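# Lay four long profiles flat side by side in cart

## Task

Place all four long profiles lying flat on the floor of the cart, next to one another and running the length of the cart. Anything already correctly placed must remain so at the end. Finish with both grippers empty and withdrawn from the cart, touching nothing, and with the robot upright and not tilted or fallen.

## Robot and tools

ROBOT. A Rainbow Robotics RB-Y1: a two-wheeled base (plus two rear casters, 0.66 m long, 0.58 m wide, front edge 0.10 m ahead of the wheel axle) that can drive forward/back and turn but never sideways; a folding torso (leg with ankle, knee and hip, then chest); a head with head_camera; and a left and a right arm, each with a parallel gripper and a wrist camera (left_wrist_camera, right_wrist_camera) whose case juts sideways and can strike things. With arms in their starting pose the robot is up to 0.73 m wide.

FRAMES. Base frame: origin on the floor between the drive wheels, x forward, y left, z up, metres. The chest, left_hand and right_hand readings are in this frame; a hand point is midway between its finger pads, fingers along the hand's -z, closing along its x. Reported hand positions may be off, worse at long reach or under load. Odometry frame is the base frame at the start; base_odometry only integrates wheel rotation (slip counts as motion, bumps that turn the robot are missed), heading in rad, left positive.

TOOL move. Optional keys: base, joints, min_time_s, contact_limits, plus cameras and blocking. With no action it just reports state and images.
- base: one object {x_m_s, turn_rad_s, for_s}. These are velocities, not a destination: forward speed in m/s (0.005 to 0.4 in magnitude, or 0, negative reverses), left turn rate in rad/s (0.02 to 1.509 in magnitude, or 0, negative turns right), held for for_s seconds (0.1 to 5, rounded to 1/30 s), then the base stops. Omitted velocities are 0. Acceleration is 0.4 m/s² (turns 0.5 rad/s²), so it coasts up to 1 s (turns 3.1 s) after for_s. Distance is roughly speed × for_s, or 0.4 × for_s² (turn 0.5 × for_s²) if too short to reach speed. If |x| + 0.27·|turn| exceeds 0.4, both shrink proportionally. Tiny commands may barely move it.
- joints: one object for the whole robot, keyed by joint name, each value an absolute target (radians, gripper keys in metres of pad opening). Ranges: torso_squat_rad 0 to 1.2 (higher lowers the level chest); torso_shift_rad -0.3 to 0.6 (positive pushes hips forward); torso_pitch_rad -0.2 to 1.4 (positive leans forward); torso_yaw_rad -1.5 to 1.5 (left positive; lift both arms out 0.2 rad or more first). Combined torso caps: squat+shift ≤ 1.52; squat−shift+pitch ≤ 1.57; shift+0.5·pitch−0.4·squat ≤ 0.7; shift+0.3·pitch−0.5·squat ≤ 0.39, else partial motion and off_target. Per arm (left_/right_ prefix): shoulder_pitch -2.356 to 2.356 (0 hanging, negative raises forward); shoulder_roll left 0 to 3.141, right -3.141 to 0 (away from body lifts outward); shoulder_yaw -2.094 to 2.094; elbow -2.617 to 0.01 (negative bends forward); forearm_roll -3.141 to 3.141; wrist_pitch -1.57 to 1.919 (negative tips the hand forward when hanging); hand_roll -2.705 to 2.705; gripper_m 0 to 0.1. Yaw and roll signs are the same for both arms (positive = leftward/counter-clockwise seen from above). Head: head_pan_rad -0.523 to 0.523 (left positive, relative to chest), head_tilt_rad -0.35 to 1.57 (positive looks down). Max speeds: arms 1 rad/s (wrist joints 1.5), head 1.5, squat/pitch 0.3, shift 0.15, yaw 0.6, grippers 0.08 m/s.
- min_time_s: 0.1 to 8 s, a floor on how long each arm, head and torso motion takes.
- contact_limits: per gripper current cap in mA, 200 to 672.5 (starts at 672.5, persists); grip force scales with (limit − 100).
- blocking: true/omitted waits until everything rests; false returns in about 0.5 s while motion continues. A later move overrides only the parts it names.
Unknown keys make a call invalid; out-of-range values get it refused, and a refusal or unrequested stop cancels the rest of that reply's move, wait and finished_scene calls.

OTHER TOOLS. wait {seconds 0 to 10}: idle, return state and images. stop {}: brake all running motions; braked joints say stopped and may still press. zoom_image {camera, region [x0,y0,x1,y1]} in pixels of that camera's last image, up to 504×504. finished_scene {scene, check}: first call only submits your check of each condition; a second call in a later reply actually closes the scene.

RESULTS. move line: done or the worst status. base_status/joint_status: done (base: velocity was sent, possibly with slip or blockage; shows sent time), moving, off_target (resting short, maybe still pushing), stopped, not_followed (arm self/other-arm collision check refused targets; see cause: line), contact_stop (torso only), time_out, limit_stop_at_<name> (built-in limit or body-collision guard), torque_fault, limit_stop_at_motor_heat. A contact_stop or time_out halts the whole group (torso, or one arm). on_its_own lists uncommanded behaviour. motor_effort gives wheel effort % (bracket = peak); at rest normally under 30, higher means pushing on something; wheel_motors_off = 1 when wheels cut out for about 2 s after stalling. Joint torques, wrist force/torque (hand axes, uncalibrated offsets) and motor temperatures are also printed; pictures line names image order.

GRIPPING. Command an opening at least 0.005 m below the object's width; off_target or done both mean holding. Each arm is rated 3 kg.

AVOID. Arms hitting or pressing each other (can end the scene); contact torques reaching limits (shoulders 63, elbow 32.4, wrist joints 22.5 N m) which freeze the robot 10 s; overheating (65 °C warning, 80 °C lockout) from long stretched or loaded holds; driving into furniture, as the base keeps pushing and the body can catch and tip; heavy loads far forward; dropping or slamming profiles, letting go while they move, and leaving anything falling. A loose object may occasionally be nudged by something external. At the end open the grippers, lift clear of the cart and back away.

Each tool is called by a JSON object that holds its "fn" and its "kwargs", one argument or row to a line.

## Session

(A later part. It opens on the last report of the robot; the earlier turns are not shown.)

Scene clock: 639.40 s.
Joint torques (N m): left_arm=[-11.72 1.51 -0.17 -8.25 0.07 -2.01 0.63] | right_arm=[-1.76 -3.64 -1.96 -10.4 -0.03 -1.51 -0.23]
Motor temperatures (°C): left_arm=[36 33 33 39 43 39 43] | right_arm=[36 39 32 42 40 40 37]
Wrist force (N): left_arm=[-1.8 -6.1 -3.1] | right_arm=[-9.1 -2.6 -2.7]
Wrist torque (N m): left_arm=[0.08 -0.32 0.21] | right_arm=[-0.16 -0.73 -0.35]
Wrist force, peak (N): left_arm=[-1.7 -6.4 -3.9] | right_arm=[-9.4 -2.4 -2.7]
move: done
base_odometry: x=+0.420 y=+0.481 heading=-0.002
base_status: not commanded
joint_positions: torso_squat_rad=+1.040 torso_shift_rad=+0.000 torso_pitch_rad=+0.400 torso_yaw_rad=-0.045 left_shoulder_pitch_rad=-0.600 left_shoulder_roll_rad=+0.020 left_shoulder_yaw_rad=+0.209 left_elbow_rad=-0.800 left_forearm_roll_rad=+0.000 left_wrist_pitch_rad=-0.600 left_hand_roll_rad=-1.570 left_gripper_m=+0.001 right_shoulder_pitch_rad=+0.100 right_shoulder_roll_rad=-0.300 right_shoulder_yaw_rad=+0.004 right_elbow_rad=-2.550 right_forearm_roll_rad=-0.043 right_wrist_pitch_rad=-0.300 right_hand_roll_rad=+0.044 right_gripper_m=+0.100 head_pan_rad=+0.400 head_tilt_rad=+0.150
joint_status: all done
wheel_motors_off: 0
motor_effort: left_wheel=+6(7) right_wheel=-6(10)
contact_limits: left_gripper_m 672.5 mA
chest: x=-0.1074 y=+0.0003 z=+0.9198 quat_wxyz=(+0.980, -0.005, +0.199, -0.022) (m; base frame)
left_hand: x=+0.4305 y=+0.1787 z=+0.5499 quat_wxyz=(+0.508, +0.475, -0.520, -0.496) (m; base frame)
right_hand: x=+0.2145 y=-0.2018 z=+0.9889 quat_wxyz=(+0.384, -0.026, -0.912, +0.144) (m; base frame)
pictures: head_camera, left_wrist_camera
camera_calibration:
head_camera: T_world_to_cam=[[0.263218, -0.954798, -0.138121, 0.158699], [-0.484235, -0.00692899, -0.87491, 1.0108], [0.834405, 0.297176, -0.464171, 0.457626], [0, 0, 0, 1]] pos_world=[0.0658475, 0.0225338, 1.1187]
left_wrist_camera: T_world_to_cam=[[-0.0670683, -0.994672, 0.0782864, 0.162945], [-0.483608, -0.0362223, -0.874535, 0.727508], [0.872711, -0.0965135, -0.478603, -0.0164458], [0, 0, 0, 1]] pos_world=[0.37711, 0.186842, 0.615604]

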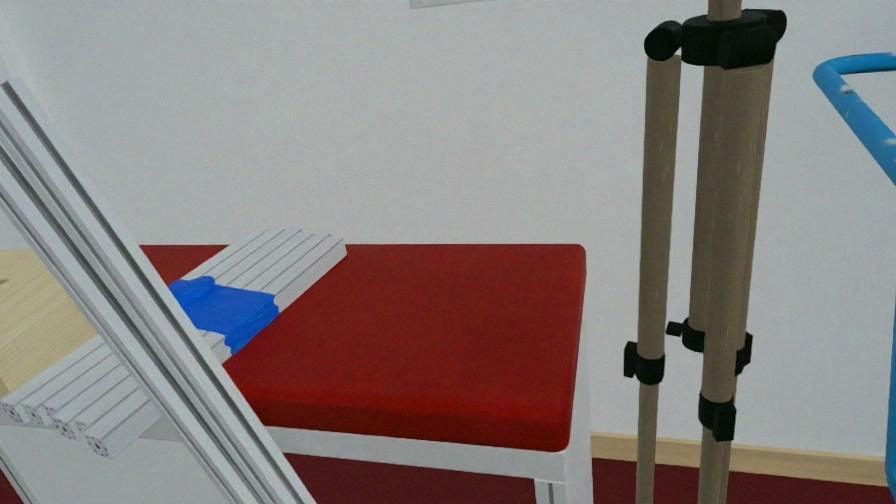

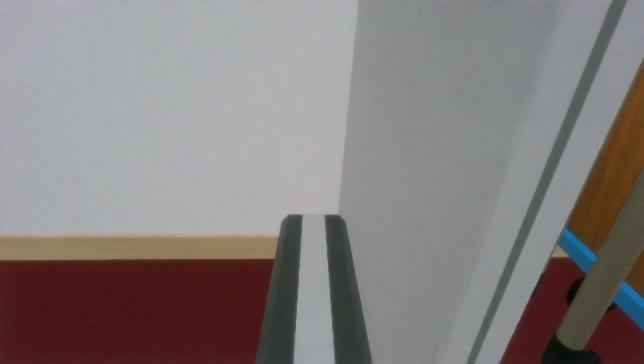

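{"fn": "move", "kwargs": {
  "joints": {"head_pan_rad":0.52,"head_tilt_rad":0.3},
  "cameras": ["head_camera"]
}}

Scene clock: 646.97 s.
Joint torques (N m): left_arm=[-11.58 0.91 -0.46 -7.89 -0.01 -1.75 0.52] | right_arm=[-1.56 -4.04 -2 -10.39 0.29 -1.45 -0.31]
Motor temperatures (°C): left_arm=[36 33 33 39 43 39 43] | right_arm=[36 39 32 42 40 40 37]
Wrist force (N): left_arm=[-1.7 -5.8 -3.5] | right_arm=[-9.0 -2.4 -2.7]
Wrist torque (N m): left_arm=[0.02 -0.29 0.21] | right_arm=[-0.18 -0.71 -0.35]
Wrist force, peak (N): left_arm=[-2.1 -6.3 -3.9] | right_arm=[-9.4 -2.5 -2.6]
move: done
base_odometry: x=+0.420 y=+0.481 heading=-0.002
base_status: not commanded
joint_positions: torso_squat_rad=+1.040 torso_shift_rad=+0.000 torso_pitch_rad=+0.400 torso_yaw_rad=-0.045 left_shoulder_pitch_rad=-0.600 left_shoulder_roll_rad=+0.020 left_shoulder_yaw_rad=+0.209 left_elbow_rad=-0.800 left_forearm_roll_rad=+0.000 left_wrist_pitch_rad=-0.600 left_hand_roll_rad=-1.570 left_gripper_m=+0.001 right_shoulder_pitch_rad=+0.100 right_shoulder_roll_rad=-0.300 right_shoulder_yaw_rad=+0.004 right_elbow_rad=-2.550 right_forearm_roll_rad=-0.043 right_wrist_pitch_rad=-0.300 right_hand_roll_rad=+0.044 right_gripper_m=+0.100 head_pan_rad=+0.520 head_tilt_rad=+0.300
joint_status: all done
wheel_motors_off: 0
motor_effort: left_wheel=+6(6) right_wheel=-8(10)
contact_limits: left_gripper_m 672.5 mA
chest: x=-0.1074 y=+0.0003 z=+0.9198 quat_wxyz=(+0.980, -0.005, +0.199, -0.022) (m; base frame)
left_hand: x=+0.4305 y=+0.1787 z=+0.5499 quat_wxyz=(+0.508, +0.475, -0.520, -0.496) (m; base frame)
right_hand: x=+0.2145 y=-0.2018 z=+0.9889 quat_wxyz=(+0.384, -0.026, -0.912, +0.144) (m; base frame)
pictures: head_camera
camera_calibration:
head_camera: T_world_to_cam=[[0.367145, -0.913924, -0.173055, 0.197956], [-0.593386, -0.086853, -0.800218, 0.927915], [0.716308, 0.396484, -0.574197, 0.577131], [0, 0, 0, 1]] pos_world=[0.0645292, 0.0326858, 1.10818]

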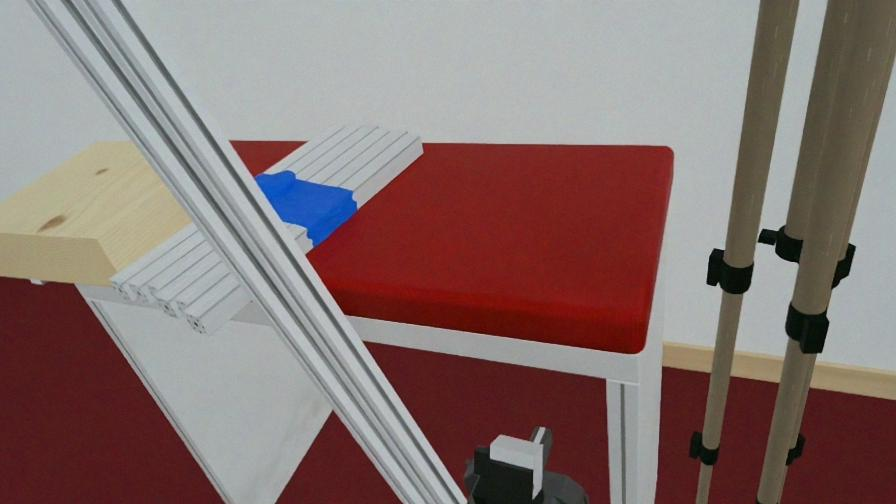

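{"fn": "move", "kwargs": {
  "joints": {"head_pan_rad":0.3,"head_tilt_rad":0.6},
  "cameras": ["head_camera"]
}}

{"fn": "move", "kwargs": {
  "joints": {"head_pan_rad":0.52,"head_tilt_rad":0.0},
  "cameras": ["head_camera"]
}}

Scene clock: 652.90 s.
Joint torques (N m): left_arm=[-12.22 1.5 -0.22 -8.1 0.03 -2.04 0.41] | right_arm=[-1.8 -3.88 -1.65 -10.5 0.27 -1.54 -0.33]
Motor temperatures (°C): left_arm=[36 33 33 39 43 39 43] | right_arm=[36 39 32 42 40 40 37]
Wrist force (N): left_arm=[-2.0 -6.2 -3.3] | right_arm=[-9.2 -2.4 -2.7]
Wrist torque (N m): left_arm=[0.10 -0.34 0.20] | right_arm=[-0.18 -0.76 -0.36]
Wrist force, peak (N): left_arm=[-1.5 -6.6 -3.8] | right_arm=[-9.3 -2.7 -2.8]
move: done
base_odometry: x=+0.420 y=+0.481 heading=-0.002
base_status: not commanded
joint_positions: torso_squat_rad=+1.040 torso_shift_rad=+0.000 torso_pitch_rad=+0.400 torso_yaw_rad=-0.045 left_shoulder_pitch_rad=-0.600 left_shoulder_roll_rad=+0.020 left_shoulder_yaw_rad=+0.209 left_elbow_rad=-0.800 left_forearm_roll_rad=+0.000 left_wrist_pitch_rad=-0.600 left_hand_roll_rad=-1.570 left_gripper_m=+0.001 right_shoulder_pitch_rad=+0.100 right_shoulder_roll_rad=-0.300 right_shoulder_yaw_rad=+0.004 right_elbow_rad=-2.550 right_forearm_roll_rad=-0.043 right_wrist_pitch_rad=-0.300 right_hand_roll_rad=+0.044 right_gripper_m=+0.100 head_pan_rad=+0.300 head_tilt_rad=+0.600
joint_status: all done
wheel_motors_off: 0
motor_effort: left_wheel=+6(7) right_wheel=-7(9)
contact_limits: left_gripper_m 672.5 mA
chest: x=-0.1074 y=+0.0003 z=+0.9198 quat_wxyz=(+0.980, -0.005, +0.199, -0.022) (m; base frame)
left_hand: x=+0.4305 y=+0.1787 z=+0.5499 quat_wxyz=(+0.508, +0.475, -0.520, -0.496) (m; base frame)
right_hand: x=+0.2145 y=-0.2018 z=+0.9889 quat_wxyz=(+0.384, -0.026, -0.912, +0.144) (m; base frame)
pictures: head_camera
camera_calibration:
head_camera: T_world_to_cam=[[0.179182, -0.981003, -0.0743458, 0.088036], [-0.805198, -0.102811, -0.584025, 0.689093], [0.565287, 0.16451, -0.808324, 0.832096], [0, 0, 0, 1]] pos_world=[0.0687095, 0.0203215, 1.0816]

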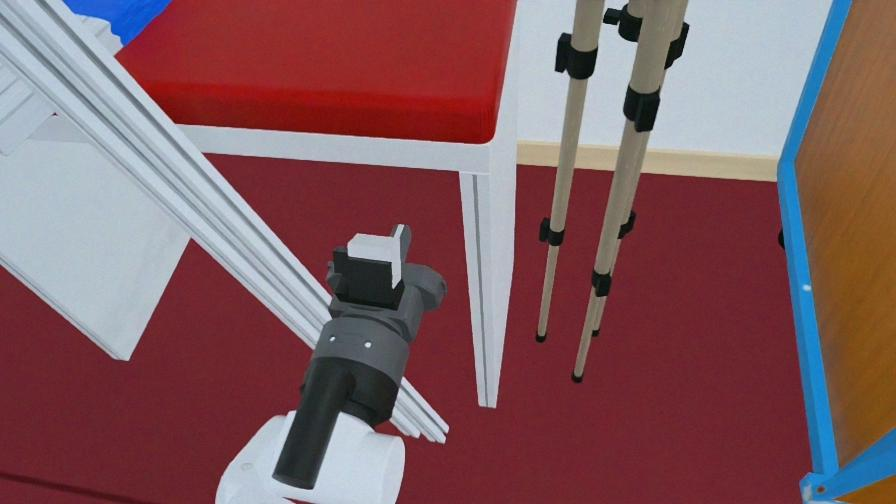

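Scene clock: 653.97 s.
Joint torques (N m): left_arm=[-11.68 1.86 -0.02 -8.09 -0.15 -2.13 0.6] | right_arm=[-1.95 -3.5 -2.08 -10.48 0.13 -1.58 -0.29]
Motor temperatures (°C): left_arm=[36 33 33 39 43 39 43] | right_arm=[36 39 32 42 40 40 37]
Wrist force (N): left_arm=[-1.8 -5.7 -3.8] | right_arm=[-9.0 -2.4 -2.8]
Wrist torque (N m): left_arm=[0.03 -0.33 0.22] | right_arm=[-0.18 -0.73 -0.35]
Wrist force, peak (N): left_arm=[-2.1 -6.3 -3.7] | right_arm=[-9.3 -2.5 -2.9]
move: done
base_odometry: x=+0.420 y=+0.481 heading=-0.002
base_status: not commanded
joint_positions: torso_squat_rad=+1.040 torso_shift_rad=+0.000 torso_pitch_rad=+0.400 torso_yaw_rad=-0.045 left_shoulder_pitch_rad=-0.600 left_shoulder_roll_rad=+0.020 left_shoulder_yaw_rad=+0.209 left_elbow_rad=-0.800 left_forearm_roll_rad=+0.000 left_wrist_pitch_rad=-0.600 left_hand_roll_rad=-1.570 left_gripper_m=+0.001 right_shoulder_pitch_rad=+0.100 right_shoulder_roll_rad=-0.300 right_shoulder_yaw_rad=+0.004 right_elbow_rad=-2.550 right_forearm_roll_rad=-0.043 right_wrist_pitch_rad=-0.300 right_hand_roll_rad=+0.044 right_gripper_m=+0.100 head_pan_rad=+0.520 head_tilt_rad=+0.000
joint_status: all done
wheel_motors_off: 0
motor_effort: left_wheel=+6(7) right_wheel=-6(11)
contact_limits: left_gripper_m 672.5 mA
chest: x=-0.1074 y=+0.0003 z=+0.9198 quat_wxyz=(+0.980, -0.005, +0.199, -0.022) (m; base frame)
left_hand: x=+0.4305 y=+0.1787 z=+0.5499 quat_wxyz=(+0.508, +0.475, -0.520, -0.496) (m; base frame)
right_hand: x=+0.2145 y=-0.2018 z=+0.9889 quat_wxyz=(+0.384, -0.026, -0.912, +0.144) (m; base frame)
pictures: head_camera
camera_calibration:
head_camera: T_world_to_cam=[[0.367082, -0.910467, -0.190529, 0.217102], [-0.361723, 0.0489863, -0.930998, 1.07341], [0.856976, 0.410671, -0.311355, 0.290484], [0, 0, 0, 1]] pos_world=[0.0596474, 0.0257885, 1.13115]

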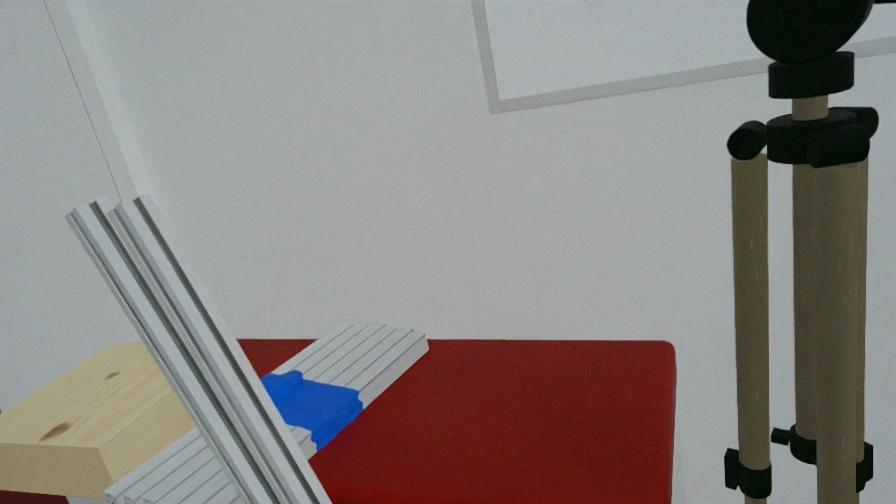

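{"fn": "move", "kwargs": {
  "base": {"x_m_s":-0.2,"for_s":0.3},
  "cameras": []
}}

{"fn": "move", "kwargs": {
  "base": {"turn_rad_s":-0.5,"for_s":1.2},
  "cameras": []
}}

{"fn": "move", "kwargs": {
  "base": {"x_m_s":-0.25,"for_s":1.31},
  "joints": {"torso_yaw_rad":0,"left_hand_roll_rad":-1.217,"left_gripper_m":0.1,"head_pan_rad":0.3,"head_tilt_rad":0.2},
  "cameras": []
}}

{"fn": "move", "kwargs": {
  "base": {"turn_rad_s":0.5,"for_s":1.2},
  "cameras": ["head_camera","left_wrist_camera"]
}}

Scene clock: 674.83 s.
Joint torques (N m): left_arm=[-11.97 0.99 0.05 -7.85 0.23 -1.98 0.44] | right_arm=[-2.23 -3.75 -2.11 -10 0.09 -1.27 -0.22]
Motor temperatures (°C): left_arm=[36 33 33 39 43 39 43] | right_arm=[36 39 32 42 40 40 37]
Wrist force (N): left_arm=[-2.0 -6.2 -3.7] | right_arm=[-8.9 -2.7 -2.7]
Wrist torque (N m): left_arm=[0.09 -0.36 0.21] | right_arm=[-0.15 -0.71 -0.36]
Wrist force, peak (N): left_arm=[-1.7 -6.5 -3.9] | right_arm=[-9.5 -2.7 -3.0]
move: done
base_odometry: x=+0.384 y=+0.481 heading=-0.002
base_status: done (sent for 0.3 of 0.3 s)
joint_positions: torso_squat_rad=+1.040 torso_shift_rad=+0.000 torso_pitch_rad=+0.400 torso_yaw_rad=-0.045 left_shoulder_pitch_rad=-0.600 left_shoulder_roll_rad=+0.020 left_shoulder_yaw_rad=+0.209 left_elbow_rad=-0.800 left_forearm_roll_rad=+0.000 left_wrist_pitch_rad=-0.600 left_hand_roll_rad=-1.570 left_gripper_m=+0.001 right_shoulder_pitch_rad=+0.100 right_shoulder_roll_rad=-0.300 right_shoulder_yaw_rad=+0.004 right_elbow_rad=-2.550 right_forearm_roll_rad=-0.043 right_wrist_pitch_rad=-0.300 right_hand_roll_rad=+0.044 right_gripper_m=+0.100 head_pan_rad=+0.520 head_tilt_rad=+0.000
joint_status: not commanded
wheel_motors_off: 0
motor_effort: left_wheel=+3(23) right_wheel=-4(38)
contact_limits: left_gripper_m 672.5 mA
chest: x=-0.1075 y=+0.0003 z=+0.9198 quat_wxyz=(+0.980, -0.005, +0.199, -0.022) (m; base frame)
left_hand: x=+0.4304 y=+0.1787 z=+0.5499 quat_wxyz=(+0.508, +0.475, -0.520, -0.496) (m; base frame)
right_hand: x=+0.2144 y=-0.2018 z=+0.9889 quat_wxyz=(+0.384, -0.026, -0.912, +0.144) (m; base frame)
pictures: none
No camera images: "cameras" was empty.

Scene clock: 677.37 s.
Joint torques (N m): left_arm=[-11.77 1 -0.35 -8.12 -0.05 -1.99 0.69] | right_arm=[-1.38 -3.54 -1.99 -10.25 0.22 -1.54 -0.1]
Motor temperatures (°C): left_arm=[36 33 33 39 43 39 43] | right_arm=[36 39 32 42 40 40 37]
Wrist force (N): left_arm=[-1.6 -6.0 -3.7] | right_arm=[-9.0 -2.5 -2.8]
Wrist torque (N m): left_arm=[0.07 -0.32 0.21] | right_arm=[-0.16 -0.74 -0.35]
Wrist force, peak (N): left_arm=[-1.7 -6.6 -3.9] | right_arm=[-9.3 -2.4 -3.0]
move: done
base_odometry: x=+0.384 y=+0.481 heading=-0.601
base_status: done (sent for 1.2 of 1.2 s)
joint_positions: torso_squat_rad=+1.040 torso_shift_rad=+0.000 torso_pitch_rad=+0.400 torso_yaw_rad=-0.045 left_shoulder_pitch_rad=-0.600 left_shoulder_roll_rad=+0.020 left_shoulder_yaw_rad=+0.209 left_elbow_rad=-0.800 left_forearm_roll_rad=+0.000 left_wrist_pitch_rad=-0.600 left_hand_roll_rad=-1.570 left_gripper_m=+0.001 right_shoulder_pitch_rad=+0.100 right_shoulder_roll_rad=-0.300 right_shoulder_yaw_rad=+0.004 right_elbow_rad=-2.550 right_forearm_roll_rad=-0.043 right_wrist_pitch_rad=-0.300 right_hand_roll_rad=+0.044 right_gripper_m=+0.100 head_pan_rad=+0.520 head_tilt_rad=+0.000
joint_status: not commanded
wheel_motors_off: 0
motor_effort: left_wheel=+13(31) right_wheel=+4(42)
contact_limits: left_gripper_m 672.5 mA
chest: x=-0.1075 y=+0.0003 z=+0.9198 quat_wxyz=(+0.980, -0.005, +0.199, -0.022) (m; base frame)
left_hand: x=+0.4304 y=+0.1787 z=+0.5499 quat_wxyz=(+0.508, +0.475, -0.520, -0.496) (m; base frame)
right_hand: x=+0.2144 y=-0.2018 z=+0.9889 quat_wxyz=(+0.384, -0.026, -0.912, +0.144) (m; base frame)
pictures: none
No camera images: "cameras" was empty.

Scene clock: 679.93 s.
Joint torques (N m): left_arm=[-11.67 0.95 -0.91 -8.14 -0.2 -1.8 -0.24] | right_arm=[-1.78 -4.09 -1.78 -10.21 0.24 -1.52 -0.31]
Motor temperatures (°C): left_arm=[36 33 33 39 43 39 43] | right_arm=[36 39 32 42 40 40 37]
Wrist force (N): left_arm=[-4.2 -5.6 -3.4] | right_arm=[-9.0 -2.7 -2.8]
Wrist torque (N m): left_arm=[0.04 -0.44 0.24] | right_arm=[-0.17 -0.73 -0.35]
Wrist force, peak (N): left_arm=[-3.8 -6.1 -3.7] | right_arm=[-9.5 -2.2 -3.2]
move: done
base_odometry: x=+0.116 y=+0.665 heading=-0.603
base_status: done (sent for 1.3 of 1.3 s)
joint_positions: torso_squat_rad=+1.040 torso_shift_rad=+0.000 torso_pitch_rad=+0.400 torso_yaw_rad=+0.000 left_shoulder_pitch_rad=-0.600 left_shoulder_roll_rad=+0.020 left_shoulder_yaw_rad=+0.209 left_elbow_rad=-0.800 left_forearm_roll_rad=+0.000 left_wrist_pitch_rad=-0.600 left_hand_roll_rad=-1.217 left_gripper_m=+0.100 right_shoulder_pitch_rad=+0.100 right_shoulder_roll_rad=-0.300 right_shoulder_yaw_rad=+0.004 right_elbow_rad=-2.550 right_forearm_roll_rad=-0.043 right_wrist_pitch_rad=-0.300 right_hand_roll_rad=+0.044 right_gripper_m=+0.100 head_pan_rad=+0.300 head_tilt_rad=+0.200
joint_status: all done
wheel_motors_off: 0
motor_effort: left_wheel=-11(35) right_wheel=+15(35)
contact_limits: left_gripper_m 672.5 mA
chest: x=-0.1075 y=+0.0003 z=+0.9198 quat_wxyz=(+0.980, +0.000, +0.199, +0.000) (m; base frame)
left_hand: x=+0.4224 y=+0.2074 z=+0.5533 quat_wxyz=(+0.592, +0.394, -0.584, -0.392) (m; base frame)
right_hand: x=+0.2226 y=-0.1894 z=+0.9855 quat_wxyz=(+0.381, -0.004, -0.913, +0.144) (m; base frame)
pictures: none
No camera images: "cameras" was empty.

Scene clock: 682.47 s.
Joint torques (N m): left_arm=[-12.08 1.47 -0.63 -7.92 0.15 -2.1 -0.16] | right_arm=[-2.13 -3.47 -1.97 -10.26 0.44 -1.33 -0.4]
Motor temperatures (°C): left_arm=[36 33 33 39 43 39 43] | right_arm=[36 39 32 42 40 40 37]
Wrist force (N): left_arm=[-3.6 -5.7 -3.4] | right_arm=[-9.2 -2.9 -2.6]
Wrist torque (N m): left_arm=[0.03 -0.39 0.20] | right_arm=[-0.12 -0.74 -0.36]
Wrist force, peak (N): left_arm=[-4.0 -6.1 -3.3] | right_arm=[-9.4 -2.8 -2.9]
move: done
base_odometry: x=+0.116 y=+0.665 heading=-0.003
base_status: done (sent for 1.2 of 1.2 s)
joint_positions: torso_squat_rad=+1.040 torso_shift_rad=+0.000 torso_pitch_rad=+0.400 torso_yaw_rad=+0.000 left_shoulder_pitch_rad=-0.600 left_shoulder_roll_rad=+0.020 left_shoulder_yaw_rad=+0.209 left_elbow_rad=-0.800 left_forearm_roll_rad=+0.000 left_wrist_pitch_rad=-0.600 left_hand_roll_rad=-1.217 left_gripper_m=+0.100 right_shoulder_pitch_rad=+0.100 right_shoulder_roll_rad=-0.300 right_shoulder_yaw_rad=+0.004 right_elbow_rad=-2.550 right_forearm_roll_rad=-0.043 right_wrist_pitch_rad=-0.300 right_hand_roll_rad=+0.044 right_gripper_m=+0.100 head_pan_rad=+0.300 head_tilt_rad=+0.200
joint_status: not commanded
wheel_motors_off: 0
motor_effort: left_wheel=+2(34) right_wheel=+13(45)
contact_limits: left_gripper_m 672.5 mA
chest: x=-0.1075 y=+0.0003 z=+0.9198 quat_wxyz=(+0.980, +0.000, +0.199, +0.000) (m; base frame)
left_hand: x=+0.4224 y=+0.2074 z=+0.5533 quat_wxyz=(+0.592, +0.394, -0.584, -0.392) (m; base frame)
right_hand: x=+0.2226 y=-0.1894 z=+0.9855 quat_wxyz=(+0.381, -0.004, -0.913, +0.144) (m; base frame)
pictures: head_camera, left_wrist_camera
camera_calibration:
head_camera: T_world_to_cam=[[0.214611, -0.96996, -0.114543, 0.133392], [-0.525398, -0.0157874, -0.85071, 0.983878], [0.823346, 0.242753, -0.513003, 0.510824], [0, 0, 0, 1]] pos_world=[0.0677154, 0.0209136, 1.11433]
left_wrist_camera: T_world_to_cam=[[-0.0238007, -0.915326, 0.402011, -0.0231365], [-0.478999, -0.34252, -0.808233, 0.752513], [0.877493, -0.211799, -0.430287, -0.0098367], [0, 0, 0, 1]] pos_world=[0.368534, 0.23449, 0.613274]

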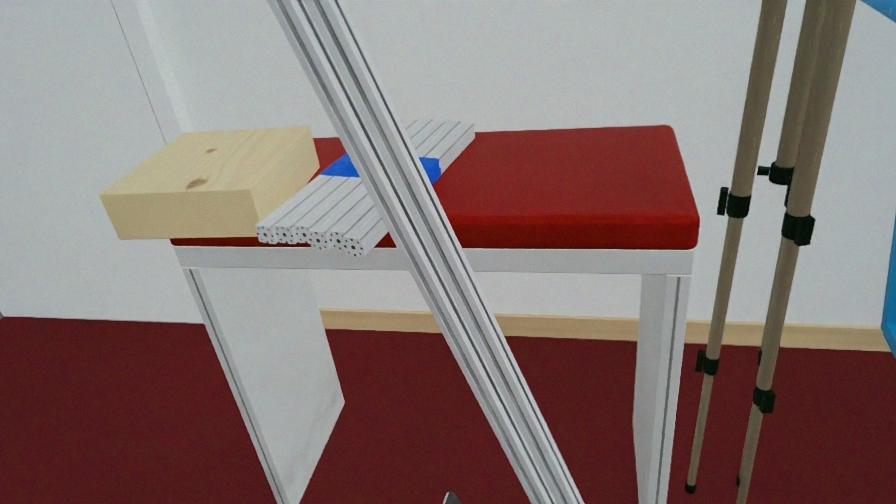

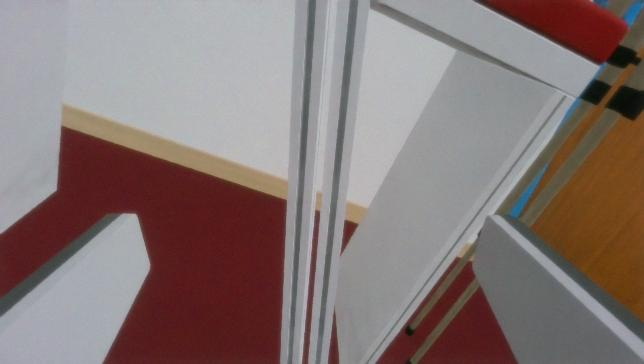

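{"fn": "move", "kwargs": {
  "base": {"x_m_s":0.2,"for_s":1.3},
  "joints": {"torso_yaw_rad":-0.015},
  "cameras": ["left_wrist_camera"]
}}

Scene clock: 690.83 s.
Joint torques (N m): left_arm=[-11.2 1.49 -0.68 -7.75 -0.2 -1.98 -0.12] | right_arm=[-1.37 -3.43 -1.47 -10.41 0.26 -1.43 -0.32]
Motor temperatures (°C): left_arm=[36 33 33 39 43 39 43] | right_arm=[36 39 32 42 40 40 37]
Wrist force (N): left_arm=[-4.0 -5.8 -3.7] | right_arm=[-9.0 -2.5 -2.7]
Wrist torque (N m): left_arm=[0.05 -0.44 0.21] | right_arm=[-0.19 -0.73 -0.37]
Wrist force, peak (N): left_arm=[-4.1 -6.1 -3.3] | right_arm=[-9.5 -2.7 -3.1]
move: done
base_odometry: x=+0.376 y=+0.665 heading=-0.002
base_status: done (sent for 1.3 of 1.3 s)
joint_positions: torso_squat_rad=+1.040 torso_shift_rad=+0.000 torso_pitch_rad=+0.400 torso_yaw_rad=-0.015 left_shoulder_pitch_rad=-0.600 left_shoulder_roll_rad=+0.020 left_shoulder_yaw_rad=+0.209 left_elbow_rad=-0.800 left_forearm_roll_rad=+0.000 left_wrist_pitch_rad=-0.600 left_hand_roll_rad=-1.217 left_gripper_m=+0.100 right_shoulder_pitch_rad=+0.100 right_shoulder_roll_rad=-0.300 right_shoulder_yaw_rad=+0.004 right_elbow_rad=-2.550 right_forearm_roll_rad=-0.043 right_wrist_pitch_rad=-0.300 right_hand_roll_rad=+0.044 right_gripper_m=+0.100 head_pan_rad=+0.300 head_tilt_rad=+0.200
joint_status: all done
wheel_motors_off: 0
motor_effort: left_wheel=+5(37) right_wheel=-8(50)
contact_limits: left_gripper_m 672.5 mA
chest: x=-0.1074 y=+0.0003 z=+0.9198 quat_wxyz=(+0.980, -0.002, +0.199, -0.007) (m; base frame)
left_hand: x=+0.4253 y=+0.1979 z=+0.5521 quat_wxyz=(+0.590, +0.388, -0.588, -0.394) (m; base frame)
right_hand: x=+0.2200 y=-0.1936 z=+0.9865 quat_wxyz=(+0.382, -0.011, -0.913, +0.144) (m; base frame)
pictures: left_wrist_camera
camera_calibration:
left_wrist_camera: T_world_to_cam=[[-0.0364212, -0.912513, 0.407424, -0.0294812], [-0.483733, -0.34065, -0.806201, 0.750179], [0.874458, -0.226447, -0.429006, -0.0113998], [0, 0, 0, 1]] pos_world=[0.371781, 0.226065, 0.611916]

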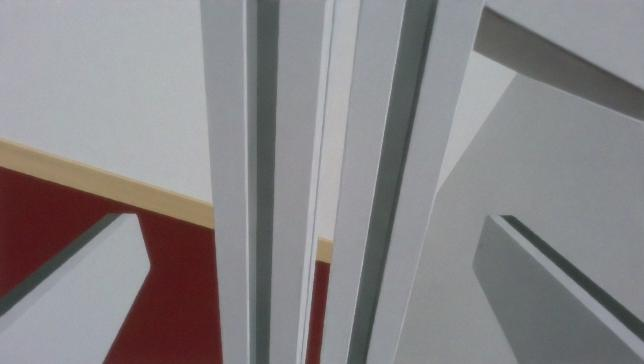

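{"fn": "move", "kwargs": {
  "base": {"x_m_s":0.1,"for_s":0.7},
  "joints": {"torso_yaw_rad":-0.022},
  "cameras": ["left_wrist_camera","head_camera"]
}}

Scene clock: 695.60 s.
Joint torques (N m): left_arm=[-12.26 1.36 -0.92 -8.12 0.07 -1.93 -0.25] | right_arm=[-1.88 -3.84 -2.16 -10.42 0.27 -1.54 -0.01]
Motor temperatures (°C): left_arm=[36 33 33 39 43 39 43] | right_arm=[36 39 32 42 40 40 37]
Wrist force (N): left_arm=[-4.2 -6.5 -1.1] | right_arm=[-8.7 -2.5 -2.6]
Wrist torque (N m): left_arm=[-0.01 -0.42 0.22] | right_arm=[-0.17 -0.69 -0.36]
Wrist force, peak (N): left_arm=[-4.3 -6.8 -1.4] | right_arm=[-9.6 -2.5 -3.2]
move: done
base_odometry: x=+0.446 y=+0.665 heading=-0.002
base_status: done (sent for 0.7 of 0.7 s)
joint_positions: torso_squat_rad=+1.040 torso_shift_rad=+0.000 torso_pitch_rad=+0.400 torso_yaw_rad=-0.022 left_shoulder_pitch_rad=-0.600 left_shoulder_roll_rad=+0.020 left_shoulder_yaw_rad=+0.209 left_elbow_rad=-0.800 left_forearm_roll_rad=+0.000 left_wrist_pitch_rad=-0.600 left_hand_roll_rad=-1.217 left_gripper_m=+0.100 right_shoulder_pitch_rad=+0.100 right_shoulder_roll_rad=-0.300 right_shoulder_yaw_rad=+0.004 right_elbow_rad=-2.550 right_forearm_roll_rad=-0.043 right_wrist_pitch_rad=-0.300 right_hand_roll_rad=+0.044 right_gripper_m=+0.100 head_pan_rad=+0.300 head_tilt_rad=+0.200
joint_status: all done
wheel_motors_off: 0
motor_effort: left_wheel=+5(34) right_wheel=-8(21)
contact_limits: left_gripper_m 672.5 mA
chest: x=-0.1074 y=+0.0003 z=+0.9198 quat_wxyz=(+0.980, -0.003, +0.199, -0.011) (m; base frame)
left_hand: x=+0.4265 y=+0.1935 z=+0.5515 quat_wxyz=(+0.590, +0.385, -0.590, -0.395) (m; base frame)
right_hand: x=+0.2188 y=-0.1955 z=+0.9871 quat_wxyz=(+0.383, -0.014, -0.912, +0.144) (m; base frame)
pictures: head_camera, left_wrist_camera
camera_calibration:
head_camera: T_world_to_cam=[[0.194934, -0.975044, -0.106254, 0.123642], [-0.525814, -0.0124399, -0.850509, 0.983684], [0.827962, 0.221663, -0.515117, 0.51321], [0, 0, 0, 1]] pos_world=[0.0682146, 0.0190335, 1.11413]
left_wrist_camera: T_world_to_cam=[[-0.0421927, -0.911138, 0.409935, -0.0324172], [-0.486032, -0.339762, -0.805192, 0.749017], [0.872922, -0.233215, -0.428507, -0.0120167], [0, 0, 0, 1]] pos_world=[0.373168, 0.222148, 0.611242]

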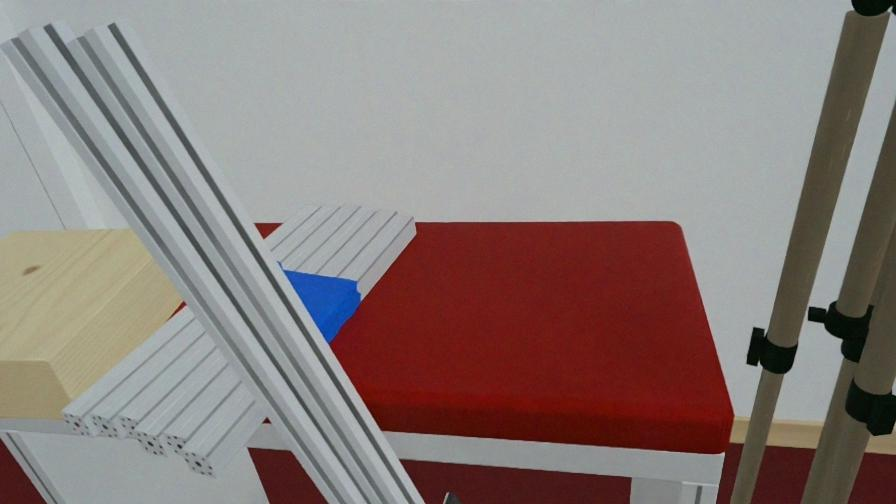

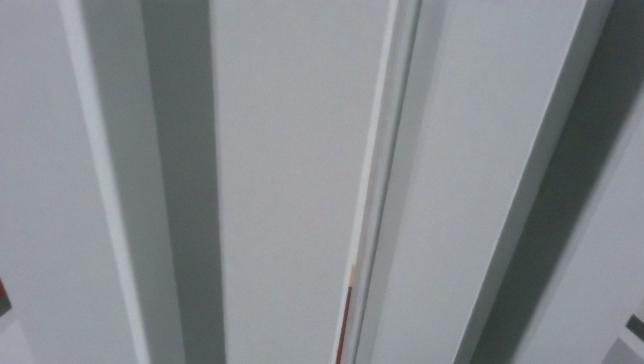

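{"fn": "move", "kwargs": {
  "joints": {"left_gripper_m":0.07},
  "cameras": ["left_wrist_camera"]
}}

{"fn": "move", "kwargs": {
  "joints": {"left_gripper_m":0.04},
  "cameras": ["left_wrist_camera","head_camera"]
}}

Scene clock: 700.20 s.
Joint torques (N m): left_arm=[-11.02 2.09 0.21 -7.89 0.11 -1.74 0.15] | right_arm=[-1.63 -3.99 -1.47 -10.38 0.09 -1.49 -0.27]
Motor temperatures (°C): left_arm=[36 33 33 40 43 39 43] | right_arm=[36 39 32 42 40 40 37]
Wrist force (N): left_arm=[0.3 -5.6 -2.4] | right_arm=[-9.0 -2.7 -2.8]
Wrist torque (N m): left_arm=[0.01 -0.42 0.14] | right_arm=[-0.15 -0.73 -0.36]
Wrist force, peak (N): left_arm=[-4.2 -6.2 -1.6] | right_arm=[-9.4 -2.6 -2.7]
move: done
base_odometry: x=+0.446 y=+0.665 heading=-0.002
base_status: not commanded
joint_positions: torso_squat_rad=+1.040 torso_shift_rad=+0.000 torso_pitch_rad=+0.400 torso_yaw_rad=-0.022 left_shoulder_pitch_rad=-0.600 left_shoulder_roll_rad=+0.020 left_shoulder_yaw_rad=+0.209 left_elbow_rad=-0.800 left_forearm_roll_rad=+0.000 left_wrist_pitch_rad=-0.600 left_hand_roll_rad=-1.217 left_gripper_m=+0.070 right_shoulder_pitch_rad=+0.100 right_shoulder_roll_rad=-0.300 right_shoulder_yaw_rad=+0.004 right_elbow_rad=-2.550 right_forearm_roll_rad=-0.043 right_wrist_pitch_rad=-0.300 right_hand_roll_rad=+0.044 right_gripper_m=+0.100 head_pan_rad=+0.300 head_tilt_rad=+0.200
joint_status: all done
wheel_motors_off: 0
motor_effort: left_wheel=+6(6) right_wheel=-6(11)
contact_limits: left_gripper_m 672.5 mA
chest: x=-0.1074 y=+0.0003 z=+0.9198 quat_wxyz=(+0.980, -0.003, +0.199, -0.011) (m; base frame)
left_hand: x=+0.4265 y=+0.1933 z=+0.5516 quat_wxyz=(+0.589, +0.385, -0.590, -0.395) (m; base frame)
right_hand: x=+0.2188 y=-0.1955 z=+0.9871 quat_wxyz=(+0.383, -0.014, -0.912, +0.144) (m; base frame)
pictures: left_wrist_camera
camera_calibration:
left_wrist_camera: T_world_to_cam=[[-0.0425067, -0.911073, 0.410047, -0.032573], [-0.485959, -0.339744, -0.805244, 0.749037], [0.872947, -0.233495, -0.428303, -0.0121456], [0, 0, 0, 1]] pos_world=[0.37322, 0.221969, 0.611312]

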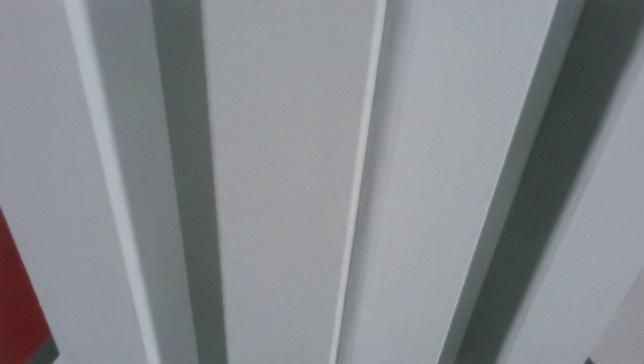

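Scene clock: 701.03 s.
Joint torques (N m): left_arm=[-9.93 3.1 0.79 -7.24 0.78 -1.32 0.26] | right_arm=[-1.67 -3.72 -1.99 -10.23 0.22 -1.46 -0.07]
Motor temperatures (°C): left_arm=[36 33 33 39 43 39 43] | right_arm=[36 39 32 42 40 40 37]
Wrist force (N): left_arm=[-2.2 -5.0 -1.4] | right_arm=[-9.1 -2.5 -2.5]
Wrist torque (N m): left_arm=[-0.07 -0.44 -0.17] | right_arm=[-0.17 -0.75 -0.37]
Wrist force, peak (N): left_arm=[8.3 -6.2 -1.7] | right_arm=[-9.3 -2.6 -2.8]
move: off_target
base_odometry: x=+0.446 y=+0.665 heading=-0.002
base_status: not commanded
joint_positions: torso_squat_rad=+1.040 torso_shift_rad=+0.000 torso_pitch_rad=+0.400 torso_yaw_rad=-0.022 left_shoulder_pitch_rad=-0.600 left_shoulder_roll_rad=+0.020 left_shoulder_yaw_rad=+0.209 left_elbow_rad=-0.800 left_forearm_roll_rad=+0.000 left_wrist_pitch_rad=-0.600 left_hand_roll_rad=-1.217 left_gripper_m=+0.062 right_shoulder_pitch_rad=+0.100 right_shoulder_roll_rad=-0.300 right_shoulder_yaw_rad=+0.004 right_elbow_rad=-2.550 right_forearm_roll_rad=-0.043 right_wrist_pitch_rad=-0.300 right_hand_roll_rad=+0.044 right_gripper_m=+0.100 head_pan_rad=+0.300 head_tilt_rad=+0.200
joint_status: left_gripper_m off_target (ended at +0.062, target +0.040)
wheel_motors_off: 0
motor_effort: left_wheel=+6(6) right_wheel=-8(12)
contact_limits: left_gripper_m 672.5 mA
chest: x=-0.1074 y=+0.0003 z=+0.9198 quat_wxyz=(+0.980, -0.003, +0.199, -0.011) (m; base frame)
left_hand: x=+0.4267 y=+0.1929 z=+0.5518 quat_wxyz=(+0.589, +0.385, -0.590, -0.395) (m; base frame)
right_hand: x=+0.2187 y=-0.1955 z=+0.9871 quat_wxyz=(+0.383, -0.014, -0.912, +0.144) (m; base frame)
pictures: head_camera, left_wrist_camera
camera_calibration:
head_camera: T_world_to_cam=[[0.194824, -0.97507, -0.10622, 0.123595], [-0.525815, -0.0124093, -0.850508, 0.983683], [0.827987, 0.221551, -0.515124, 0.51322], [0, 0, 0, 1]] pos_world=[0.0682168, 0.0190162, 1.11413]
left_wrist_camera: T_world_to_cam=[[-0.043152, -0.911039, 0.410055, -0.0326867], [-0.485775, -0.33952, -0.80545, 0.749127], [0.873018, -0.233951, -0.427909, -0.0124109], [0, 0, 0, 1]] pos_world=[0.373331, 0.221662, 0.611477]

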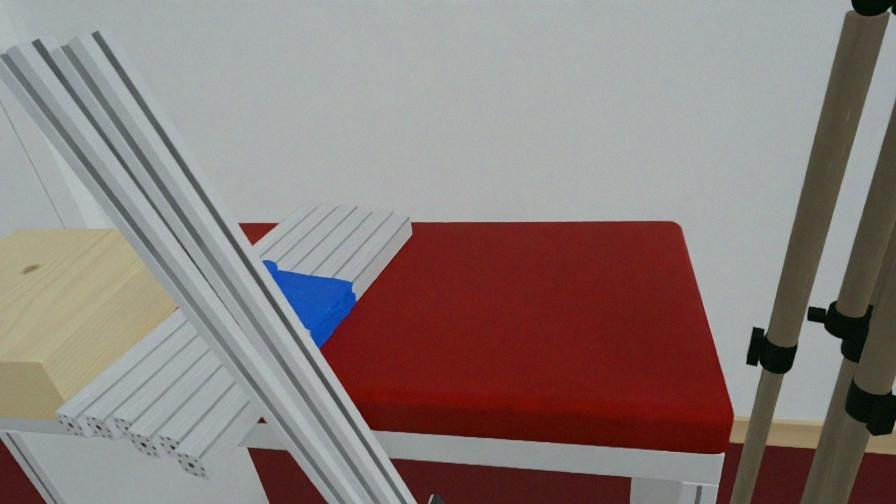

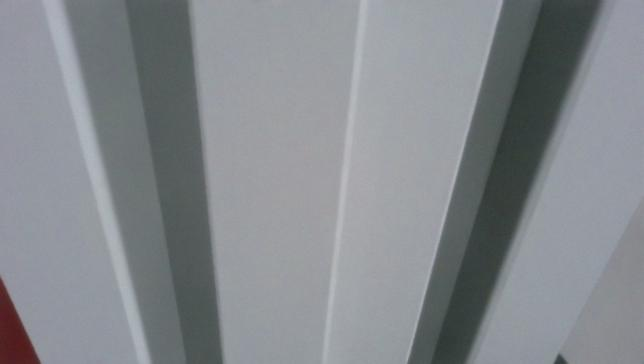

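{"fn": "move", "kwargs": {
  "joints": {"torso_squat_rad":0.93},
  "min_time_s": 1.5,
  "cameras": ["left_wrist_camera"]
}}

{"fn": "move", "kwargs": {
  "base": {"x_m_s":-0.15,"for_s":1.5},
  "cameras": ["head_camera","left_wrist_camera"]
}}

Scene clock: 707.50 s.
Joint torques (N m): left_arm=[-22.25 2.62 -0.58 -18.86 0.14 -8.83 0.2] | right_arm=[-2.07 -3.74 -1.72 -10.19 0.24 -1.45 -0.32]
Motor temperatures (°C): left_arm=[36 33 33 40 43 39 43] | right_arm=[36 39 32 42 40 40 37]
Wrist force (N): left_arm=[-13.0 -32.2 -6.9] | right_arm=[-9.0 -2.7 -3.0]
Wrist torque (N m): left_arm=[0.20 -0.28 -0.38] | right_arm=[-0.14 -0.77 -0.35]
Wrist force, peak (N): left_arm=[-13.0 -34.2 -6.8] | right_arm=[-9.2 -2.8 -2.9]
move: done
base_odometry: x=+0.446 y=+0.665 heading=-0.002
base_status: not commanded
joint_positions: torso_squat_rad=+0.930 torso_shift_rad=+0.000 torso_pitch_rad=+0.401 torso_yaw_rad=-0.022 left_shoulder_pitch_rad=-0.597 left_shoulder_roll_rad=+0.020 left_shoulder_yaw_rad=+0.209 left_elbow_rad=-0.797 left_forearm_roll_rad=+0.000 left_wrist_pitch_rad=-0.598 left_hand_roll_rad=-1.217 left_gripper_m=+0.061 right_shoulder_pitch_rad=+0.100 right_shoulder_roll_rad=-0.300 right_shoulder_yaw_rad=+0.004 right_elbow_rad=-2.550 right_forearm_roll_rad=-0.043 right_wrist_pitch_rad=-0.300 right_hand_roll_rad=+0.044 right_gripper_m=+0.100 head_pan_rad=+0.300 head_tilt_rad=+0.200
joint_status: all done
wheel_motors_off: 0
motor_effort: left_wheel=+6(7) right_wheel=-8(11)
contact_limits: left_gripper_m 672.5 mA
chest: x=-0.1069 y=+0.0003 z=+0.9839 quat_wxyz=(+0.980, -0.003, +0.199, -0.011) (m; base frame)
left_hand: x=+0.4250 y=+0.1937 z=+0.6121 quat_wxyz=(+0.592, +0.384, -0.587, -0.397) (m; base frame)
right_hand: x=+0.2193 y=-0.1955 z=+1.0507 quat_wxyz=(+0.383, -0.014, -0.912, +0.144) (m; base frame)
pictures: left_wrist_camera
camera_calibration:
left_wrist_camera: T_world_to_cam=[[-0.0385579, -0.911225, 0.410101, -0.0587346], [-0.49244, -0.339783, -0.80128, 0.797449], [0.869492, -0.232846, -0.435622, 0.0210556], [0, 0, 0, 1]] pos_world=[0.372124, 0.222342, 0.67224]

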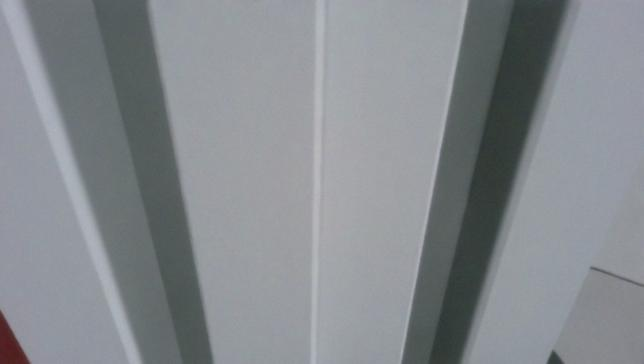

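Scene clock: 709.97 s.
Joint torques (N m): left_arm=[-20.23 3.29 -0.17 -15.51 0.03 -6.49 0.4] | right_arm=[-1.84 -3.81 -1.6 -9.83 0.32 -1.58 -0.17]
Motor temperatures (°C): left_arm=[36 33 33 40 43 40 43] | right_arm=[36 39 32 42 40 40 37]
Wrist force (N): left_arm=[-10.6 -22.8 -4.1] | right_arm=[-9.3 -2.6 -2.7]
Wrist torque (N m): left_arm=[0.33 -0.47 -0.01] | right_arm=[-0.15 -0.79 -0.34]
Wrist force, peak (N): left_arm=[-12.9 -31.7 -6.8] | right_arm=[-9.8 -2.7 -3.1]
move: done
base_odometry: x=+0.222 y=+0.665 heading=-0.002
base_status: done (sent for 1.5 of 1.5 s)
joint_positions: torso_squat_rad=+0.930 torso_shift_rad=+0.000 torso_pitch_rad=+0.401 torso_yaw_rad=-0.022 left_shoulder_pitch_rad=-0.598 left_shoulder_roll_rad=+0.020 left_shoulder_yaw_rad=+0.209 left_elbow_rad=-0.798 left_forearm_roll_rad=+0.000 left_wrist_pitch_rad=-0.599 left_hand_roll_rad=-1.217 left_gripper_m=+0.061 right_shoulder_pitch_rad=+0.100 right_shoulder_roll_rad=-0.300 right_shoulder_yaw_rad=+0.004 right_elbow_rad=-2.550 right_forearm_roll_rad=-0.043 right_wrist_pitch_rad=-0.300 right_hand_roll_rad=+0.044 right_gripper_m=+0.100 head_pan_rad=+0.300 head_tilt_rad=+0.200
joint_status: not commanded
wheel_motors_off: 0
motor_effort: left_wheel=-1(36) right_wheel=-11(35)
contact_limits: left_gripper_m 672.5 mA
chest: x=-0.1072 y=+0.0003 z=+0.9839 quat_wxyz=(+0.980, -0.003, +0.199, -0.011) (m; base frame)
left_hand: x=+0.4253 y=+0.1936 z=+0.6132 quat_wxyz=(+0.591, +0.384, -0.588, -0.396) (m; base frame)
right_hand: x=+0.2190 y=-0.1955 z=+1.0510 quat_wxyz=(+0.383, -0.014, -0.912, +0.144) (m; base frame)
pictures: head_camera, left_wrist_camera
camera_calibration:
head_camera: T_world_to_cam=[[0.194791, -0.975072, -0.106258, 0.130422], [-0.52629, -0.0124861, -0.850213, 1.03796], [0.827692, 0.221536, -0.515603, 0.546468], [0, 0, 0, 1]] pos_world=[0.0685555, 0.0190679, 1.17811]
left_wrist_camera: T_world_to_cam=[[-0.0396697, -0.911181, 0.410091, -0.0587827], [-0.490375, -0.339838, -0.802522, 0.79839], [0.870608, -0.232934, -0.433339, 0.0193989], [0, 0, 0, 1]] pos_world=[0.37229, 0.22228, 0.673238]

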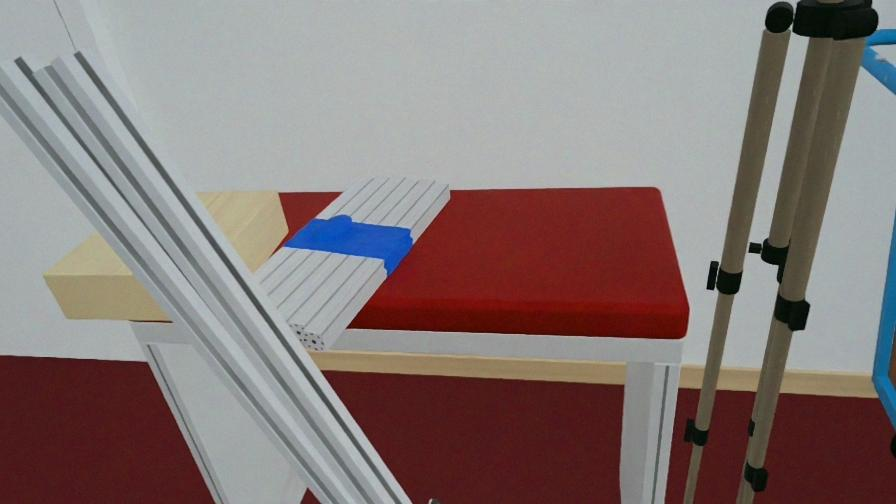

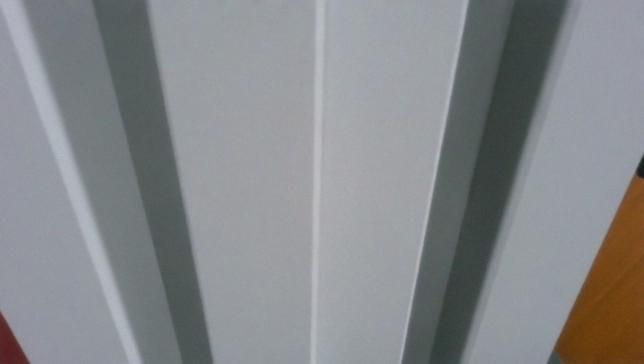

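{"fn": "move", "kwargs": {
  "joints": {"left_hand_roll_rad":-1.57,"torso_squat_rad":0.85,"torso_yaw_rad":0},
  "min_time_s": 1.5,
  "cameras": []
}}

{"fn": "move", "kwargs": {
  "base": {"turn_rad_s":-0.8,"for_s":2.09},
  "cameras": []
}}

{"fn": "move", "kwargs": {
  "base": {"x_m_s":0.35,"for_s":3.95},
  "cameras": []
}}

{"fn": "move", "kwargs": {
  "base": {"turn_rad_s":0.8,"for_s":2.09},
  "cameras": ["head_camera"]
}}

Scene clock: 719.33 s.
Joint torques (N m): left_arm=[-20.52 2.92 -0.08 -15.35 0.18 -6.29 0] | right_arm=[-1.76 -3.43 -1.91 -10.27 0.28 -1.46 -0.3]
Motor temperatures (°C): left_arm=[37 33 33 42 43 41 43] | right_arm=[36 39 32 42 40 40 37]
Wrist force (N): left_arm=[-2.1 -24.3 -3.4] | right_arm=[-9.1 -2.5 -2.9]
Wrist torque (N m): left_arm=[0.39 -0.31 0.11] | right_arm=[-0.17 -0.78 -0.40]
Wrist force, peak (N): left_arm=[-9.2 -23.6 -3.5] | right_arm=[-9.4 -2.6 -2.9]
move: done
base_odometry: x=+0.222 y=+0.665 heading=-0.002
base_status: not commanded
joint_positions: torso_squat_rad=+0.850 torso_shift_rad=+0.000 torso_pitch_rad=+0.401 torso_yaw_rad=+0.000 left_shoulder_pitch_rad=-0.598 left_shoulder_roll_rad=+0.020 left_shoulder_yaw_rad=+0.209 left_elbow_rad=-0.798 left_forearm_roll_rad=+0.000 left_wrist_pitch_rad=-0.599 left_hand_roll_rad=-1.570 left_gripper_m=+0.061 right_shoulder_pitch_rad=+0.100 right_shoulder_roll_rad=-0.300 right_shoulder_yaw_rad=+0.004 right_elbow_rad=-2.550 right_forearm_roll_rad=-0.043 right_wrist_pitch_rad=-0.300 right_hand_roll_rad=+0.044 right_gripper_m=+0.100 head_pan_rad=+0.300 head_tilt_rad=+0.200
joint_status: all done
wheel_motors_off: 0
motor_effort: left_wheel=-2(2) right_wheel=-8(13)
contact_limits: left_gripper_m 672.5 mA
chest: x=-0.1071 y=+0.0003 z=+1.0274 quat_wxyz=(+0.980, +0.000, +0.199, +0.000) (m; base frame)
left_hand: x=+0.4213 y=+0.2075 z=+0.6582 quat_wxyz=(+0.515, +0.489, -0.504, -0.491) (m; base frame)
right_hand: x=+0.2230 y=-0.1894 z=+1.0927 quat_wxyz=(+0.381, -0.004, -0.913, +0.144) (m; base frame)
pictures: none
No camera images: "cameras" was empty.

Scene clock: 723.37 s.
Joint torques (N m): left_arm=[-19.82 3.62 0.2 -14.87 0.16 -6.07 -0.04] | right_arm=[-1.53 -3.57 -1.92 -10.21 0.12 -1.33 -0.08]
Motor temperatures (°C): left_arm=[37 33 33 42 43 41 43] | right_arm=[36 39 32 42 40 40 37]
Wrist force (N): left_arm=[-2.0 -24.2 -3.7] | right_arm=[-8.7 -2.6 -2.8]
Wrist torque (N m): left_arm=[0.33 -0.30 0.22] | right_arm=[-0.16 -0.71 -0.39]
Wrist force, peak (N): left_arm=[-2.6 -25.0 -4.2] | right_arm=[-9.5 -2.7 -2.6]
move: done
base_odometry: x=+0.221 y=+0.665 heading=-1.681
base_status: done (sent for 2.1 of 2.1 s)
joint_positions: torso_squat_rad=+0.850 torso_shift_rad=+0.000 torso_pitch_rad=+0.401 torso_yaw_rad=+0.000 left_shoulder_pitch_rad=-0.598 left_shoulder_roll_rad=+0.020 left_shoulder_yaw_rad=+0.209 left_elbow_rad=-0.798 left_forearm_roll_rad=+0.000 left_wrist_pitch_rad=-0.599 left_hand_roll_rad=-1.570 left_gripper_m=+0.061 right_shoulder_pitch_rad=+0.100 right_shoulder_roll_rad=-0.300 right_shoulder_yaw_rad=+0.004 right_elbow_rad=-2.550 right_forearm_roll_rad=-0.043 right_wrist_pitch_rad=-0.300 right_hand_roll_rad=+0.044 right_gripper_m=+0.100 head_pan_rad=+0.300 head_tilt_rad=+0.200
joint_status: not commanded
wheel_motors_off: 0
motor_effort: left_wheel=+13(45) right_wheel=-1(43)
contact_limits: left_gripper_m 672.5 mA
chest: x=-0.1071 y=+0.0003 z=+1.0274 quat_wxyz=(+0.980, +0.000, +0.199, +0.000) (m; base frame)
left_hand: x=+0.4213 y=+0.2075 z=+0.6583 quat_wxyz=(+0.515, +0.489, -0.504, -0.491) (m; base frame)
right_hand: x=+0.2230 y=-0.1894 z=+1.0927 quat_wxyz=(+0.381, -0.004, -0.913, +0.144) (m; base frame)
pictures: none
No camera images: "cameras" was empty.

Scene clock: 728.53 s.
Joint torques (N m): left_arm=[-19.27 3.82 0.1 -14.54 0.09 -6.24 0.03] | right_arm=[-1.52 -3.75 -1.54 -10.39 0.28 -1.42 -0.24]
Motor temperatures (°C): left_arm=[37 33 33 43 43 42 43] | right_arm=[36 39 32 42 40 40 37]
Wrist force (N): left_arm=[-1.7 -24.9 -4.0] | right_arm=[-9.0 -2.9 -2.8]
Wrist torque (N m): left_arm=[0.54 -0.25 0.18] | right_arm=[-0.11 -0.73 -0.39]
Wrist force, peak (N): left_arm=[-2.2 -25.2 -4.8] | right_arm=[-9.7 -2.8 -3.0]
move: done
base_odometry: x=+0.068 y=-0.715 heading=-1.682
base_status: done (sent for 3.97 of 3.97 s)
joint_positions: torso_squat_rad=+0.850 torso_shift_rad=+0.000 torso_pitch_rad=+0.401 torso_yaw_rad=+0.000 left_shoulder_pitch_rad=-0.598 left_shoulder_roll_rad=+0.020 left_shoulder_yaw_rad=+0.209 left_elbow_rad=-0.798 left_forearm_roll_rad=+0.000 left_wrist_pitch_rad=-0.599 left_hand_roll_rad=-1.570 left_gripper_m=+0.061 right_shoulder_pitch_rad=+0.100 right_shoulder_roll_rad=-0.300 right_shoulder_yaw_rad=+0.004 right_elbow_rad=-2.550 right_forearm_roll_rad=-0.043 right_wrist_pitch_rad=-0.300 right_hand_roll_rad=+0.044 right_gripper_m=+0.100 head_pan_rad=+0.300 head_tilt_rad=+0.200
joint_status: not commanded
wheel_motors_off: 0
motor_effort: left_wheel=-5(46) right_wheel=+1(41)
contact_limits: left_gripper_m 672.5 mA
chest: x=-0.1071 y=+0.0003 z=+1.0274 quat_wxyz=(+0.980, +0.000, +0.199, +0.000) (m; base frame)
left_hand: x=+0.4214 y=+0.2075 z=+0.6585 quat_wxyz=(+0.515, +0.489, -0.505, -0.491) (m; base frame)
right_hand: x=+0.2230 y=-0.1894 z=+1.0928 quat_wxyz=(+0.381, -0.004, -0.913, +0.144) (m; base frame)
pictures: none
No camera images: "cameras" was empty.

Scene clock: 732.60 s.
Joint torques (N m): left_arm=[-19.54 3.59 -0.88 -14.73 0.04 -6.21 0.12] | right_arm=[-1.85 -3.35 -1.97 -10.33 0.09 -1.5 -0.15]
Motor temperatures (°C): left_arm=[38 33 33 43 43 42 43] | right_arm=[36 39 32 42 40 40 37]
Wrist force (N): left_arm=[-1.9 -24.8 -3.5] | right_arm=[-8.9 -3.0 -3.1]
Wrist torque (N m): left_arm=[0.46 -0.26 0.20] | right_arm=[-0.11 -0.73 -0.41]
Wrist force, peak (N): left_arm=[-1.9 -25.0 -4.5] | right_arm=[-9.2 -2.7 -3.2]
move: done
base_odometry: x=+0.068 y=-0.715 heading=-0.002
base_status: done (sent for 2.1 of 2.1 s)
joint_positions: torso_squat_rad=+0.850 torso_shift_rad=+0.000 torso_pitch_rad=+0.401 torso_yaw_rad=+0.000 left_shoulder_pitch_rad=-0.598 left_shoulder_roll_rad=+0.020 left_shoulder_yaw_rad=+0.209 left_elbow_rad=-0.798 left_forearm_roll_rad=+0.000 left_wrist_pitch_rad=-0.599 left_hand_roll_rad=-1.570 left_gripper_m=+0.061 right_shoulder_pitch_rad=+0.100 right_shoulder_roll_rad=-0.300 right_shoulder_yaw_rad=+0.004 right_elbow_rad=-2.550 right_forearm_roll_rad=-0.043 right_wrist_pitch_rad=-0.300 right_hand_roll_rad=+0.044 right_gripper_m=+0.100 head_pan_rad=+0.300 head_tilt_rad=+0.200
joint_status: not commanded
wheel_motors_off: 0
motor_effort: left_wheel=+1(41) right_wheel=+12(41)
contact_limits: left_gripper_m 672.5 mA
chest: x=-0.1071 y=+0.0003 z=+1.0274 quat_wxyz=(+0.980, +0.000, +0.199, +0.000) (m; base frame)
left_hand: x=+0.4214 y=+0.2075 z=+0.6585 quat_wxyz=(+0.515, +0.489, -0.505, -0.491) (m; base frame)
right_hand: x=+0.2230 y=-0.1894 z=+1.0928 quat_wxyz=(+0.381, -0.004, -0.913, +0.144) (m; base frame)
pictures: head_camera
camera_calibration:
head_camera: T_world_to_cam=[[0.214465, -0.969989, -0.114566, 0.145704], [-0.526164, -0.0159134, -0.850234, 1.07504], [0.822895, 0.242626, -0.513787, 0.566417], [0, 0, 0, 1]] pos_world=[0.0682969, 0.0210115, 1.22175]

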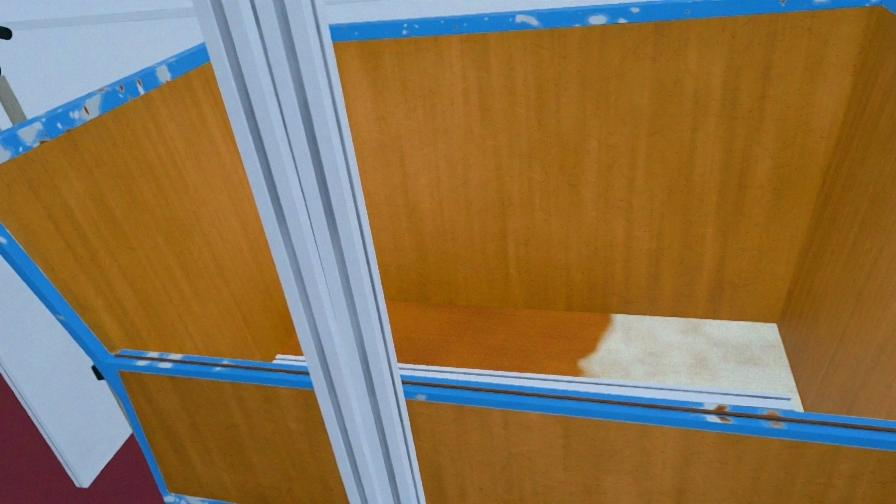

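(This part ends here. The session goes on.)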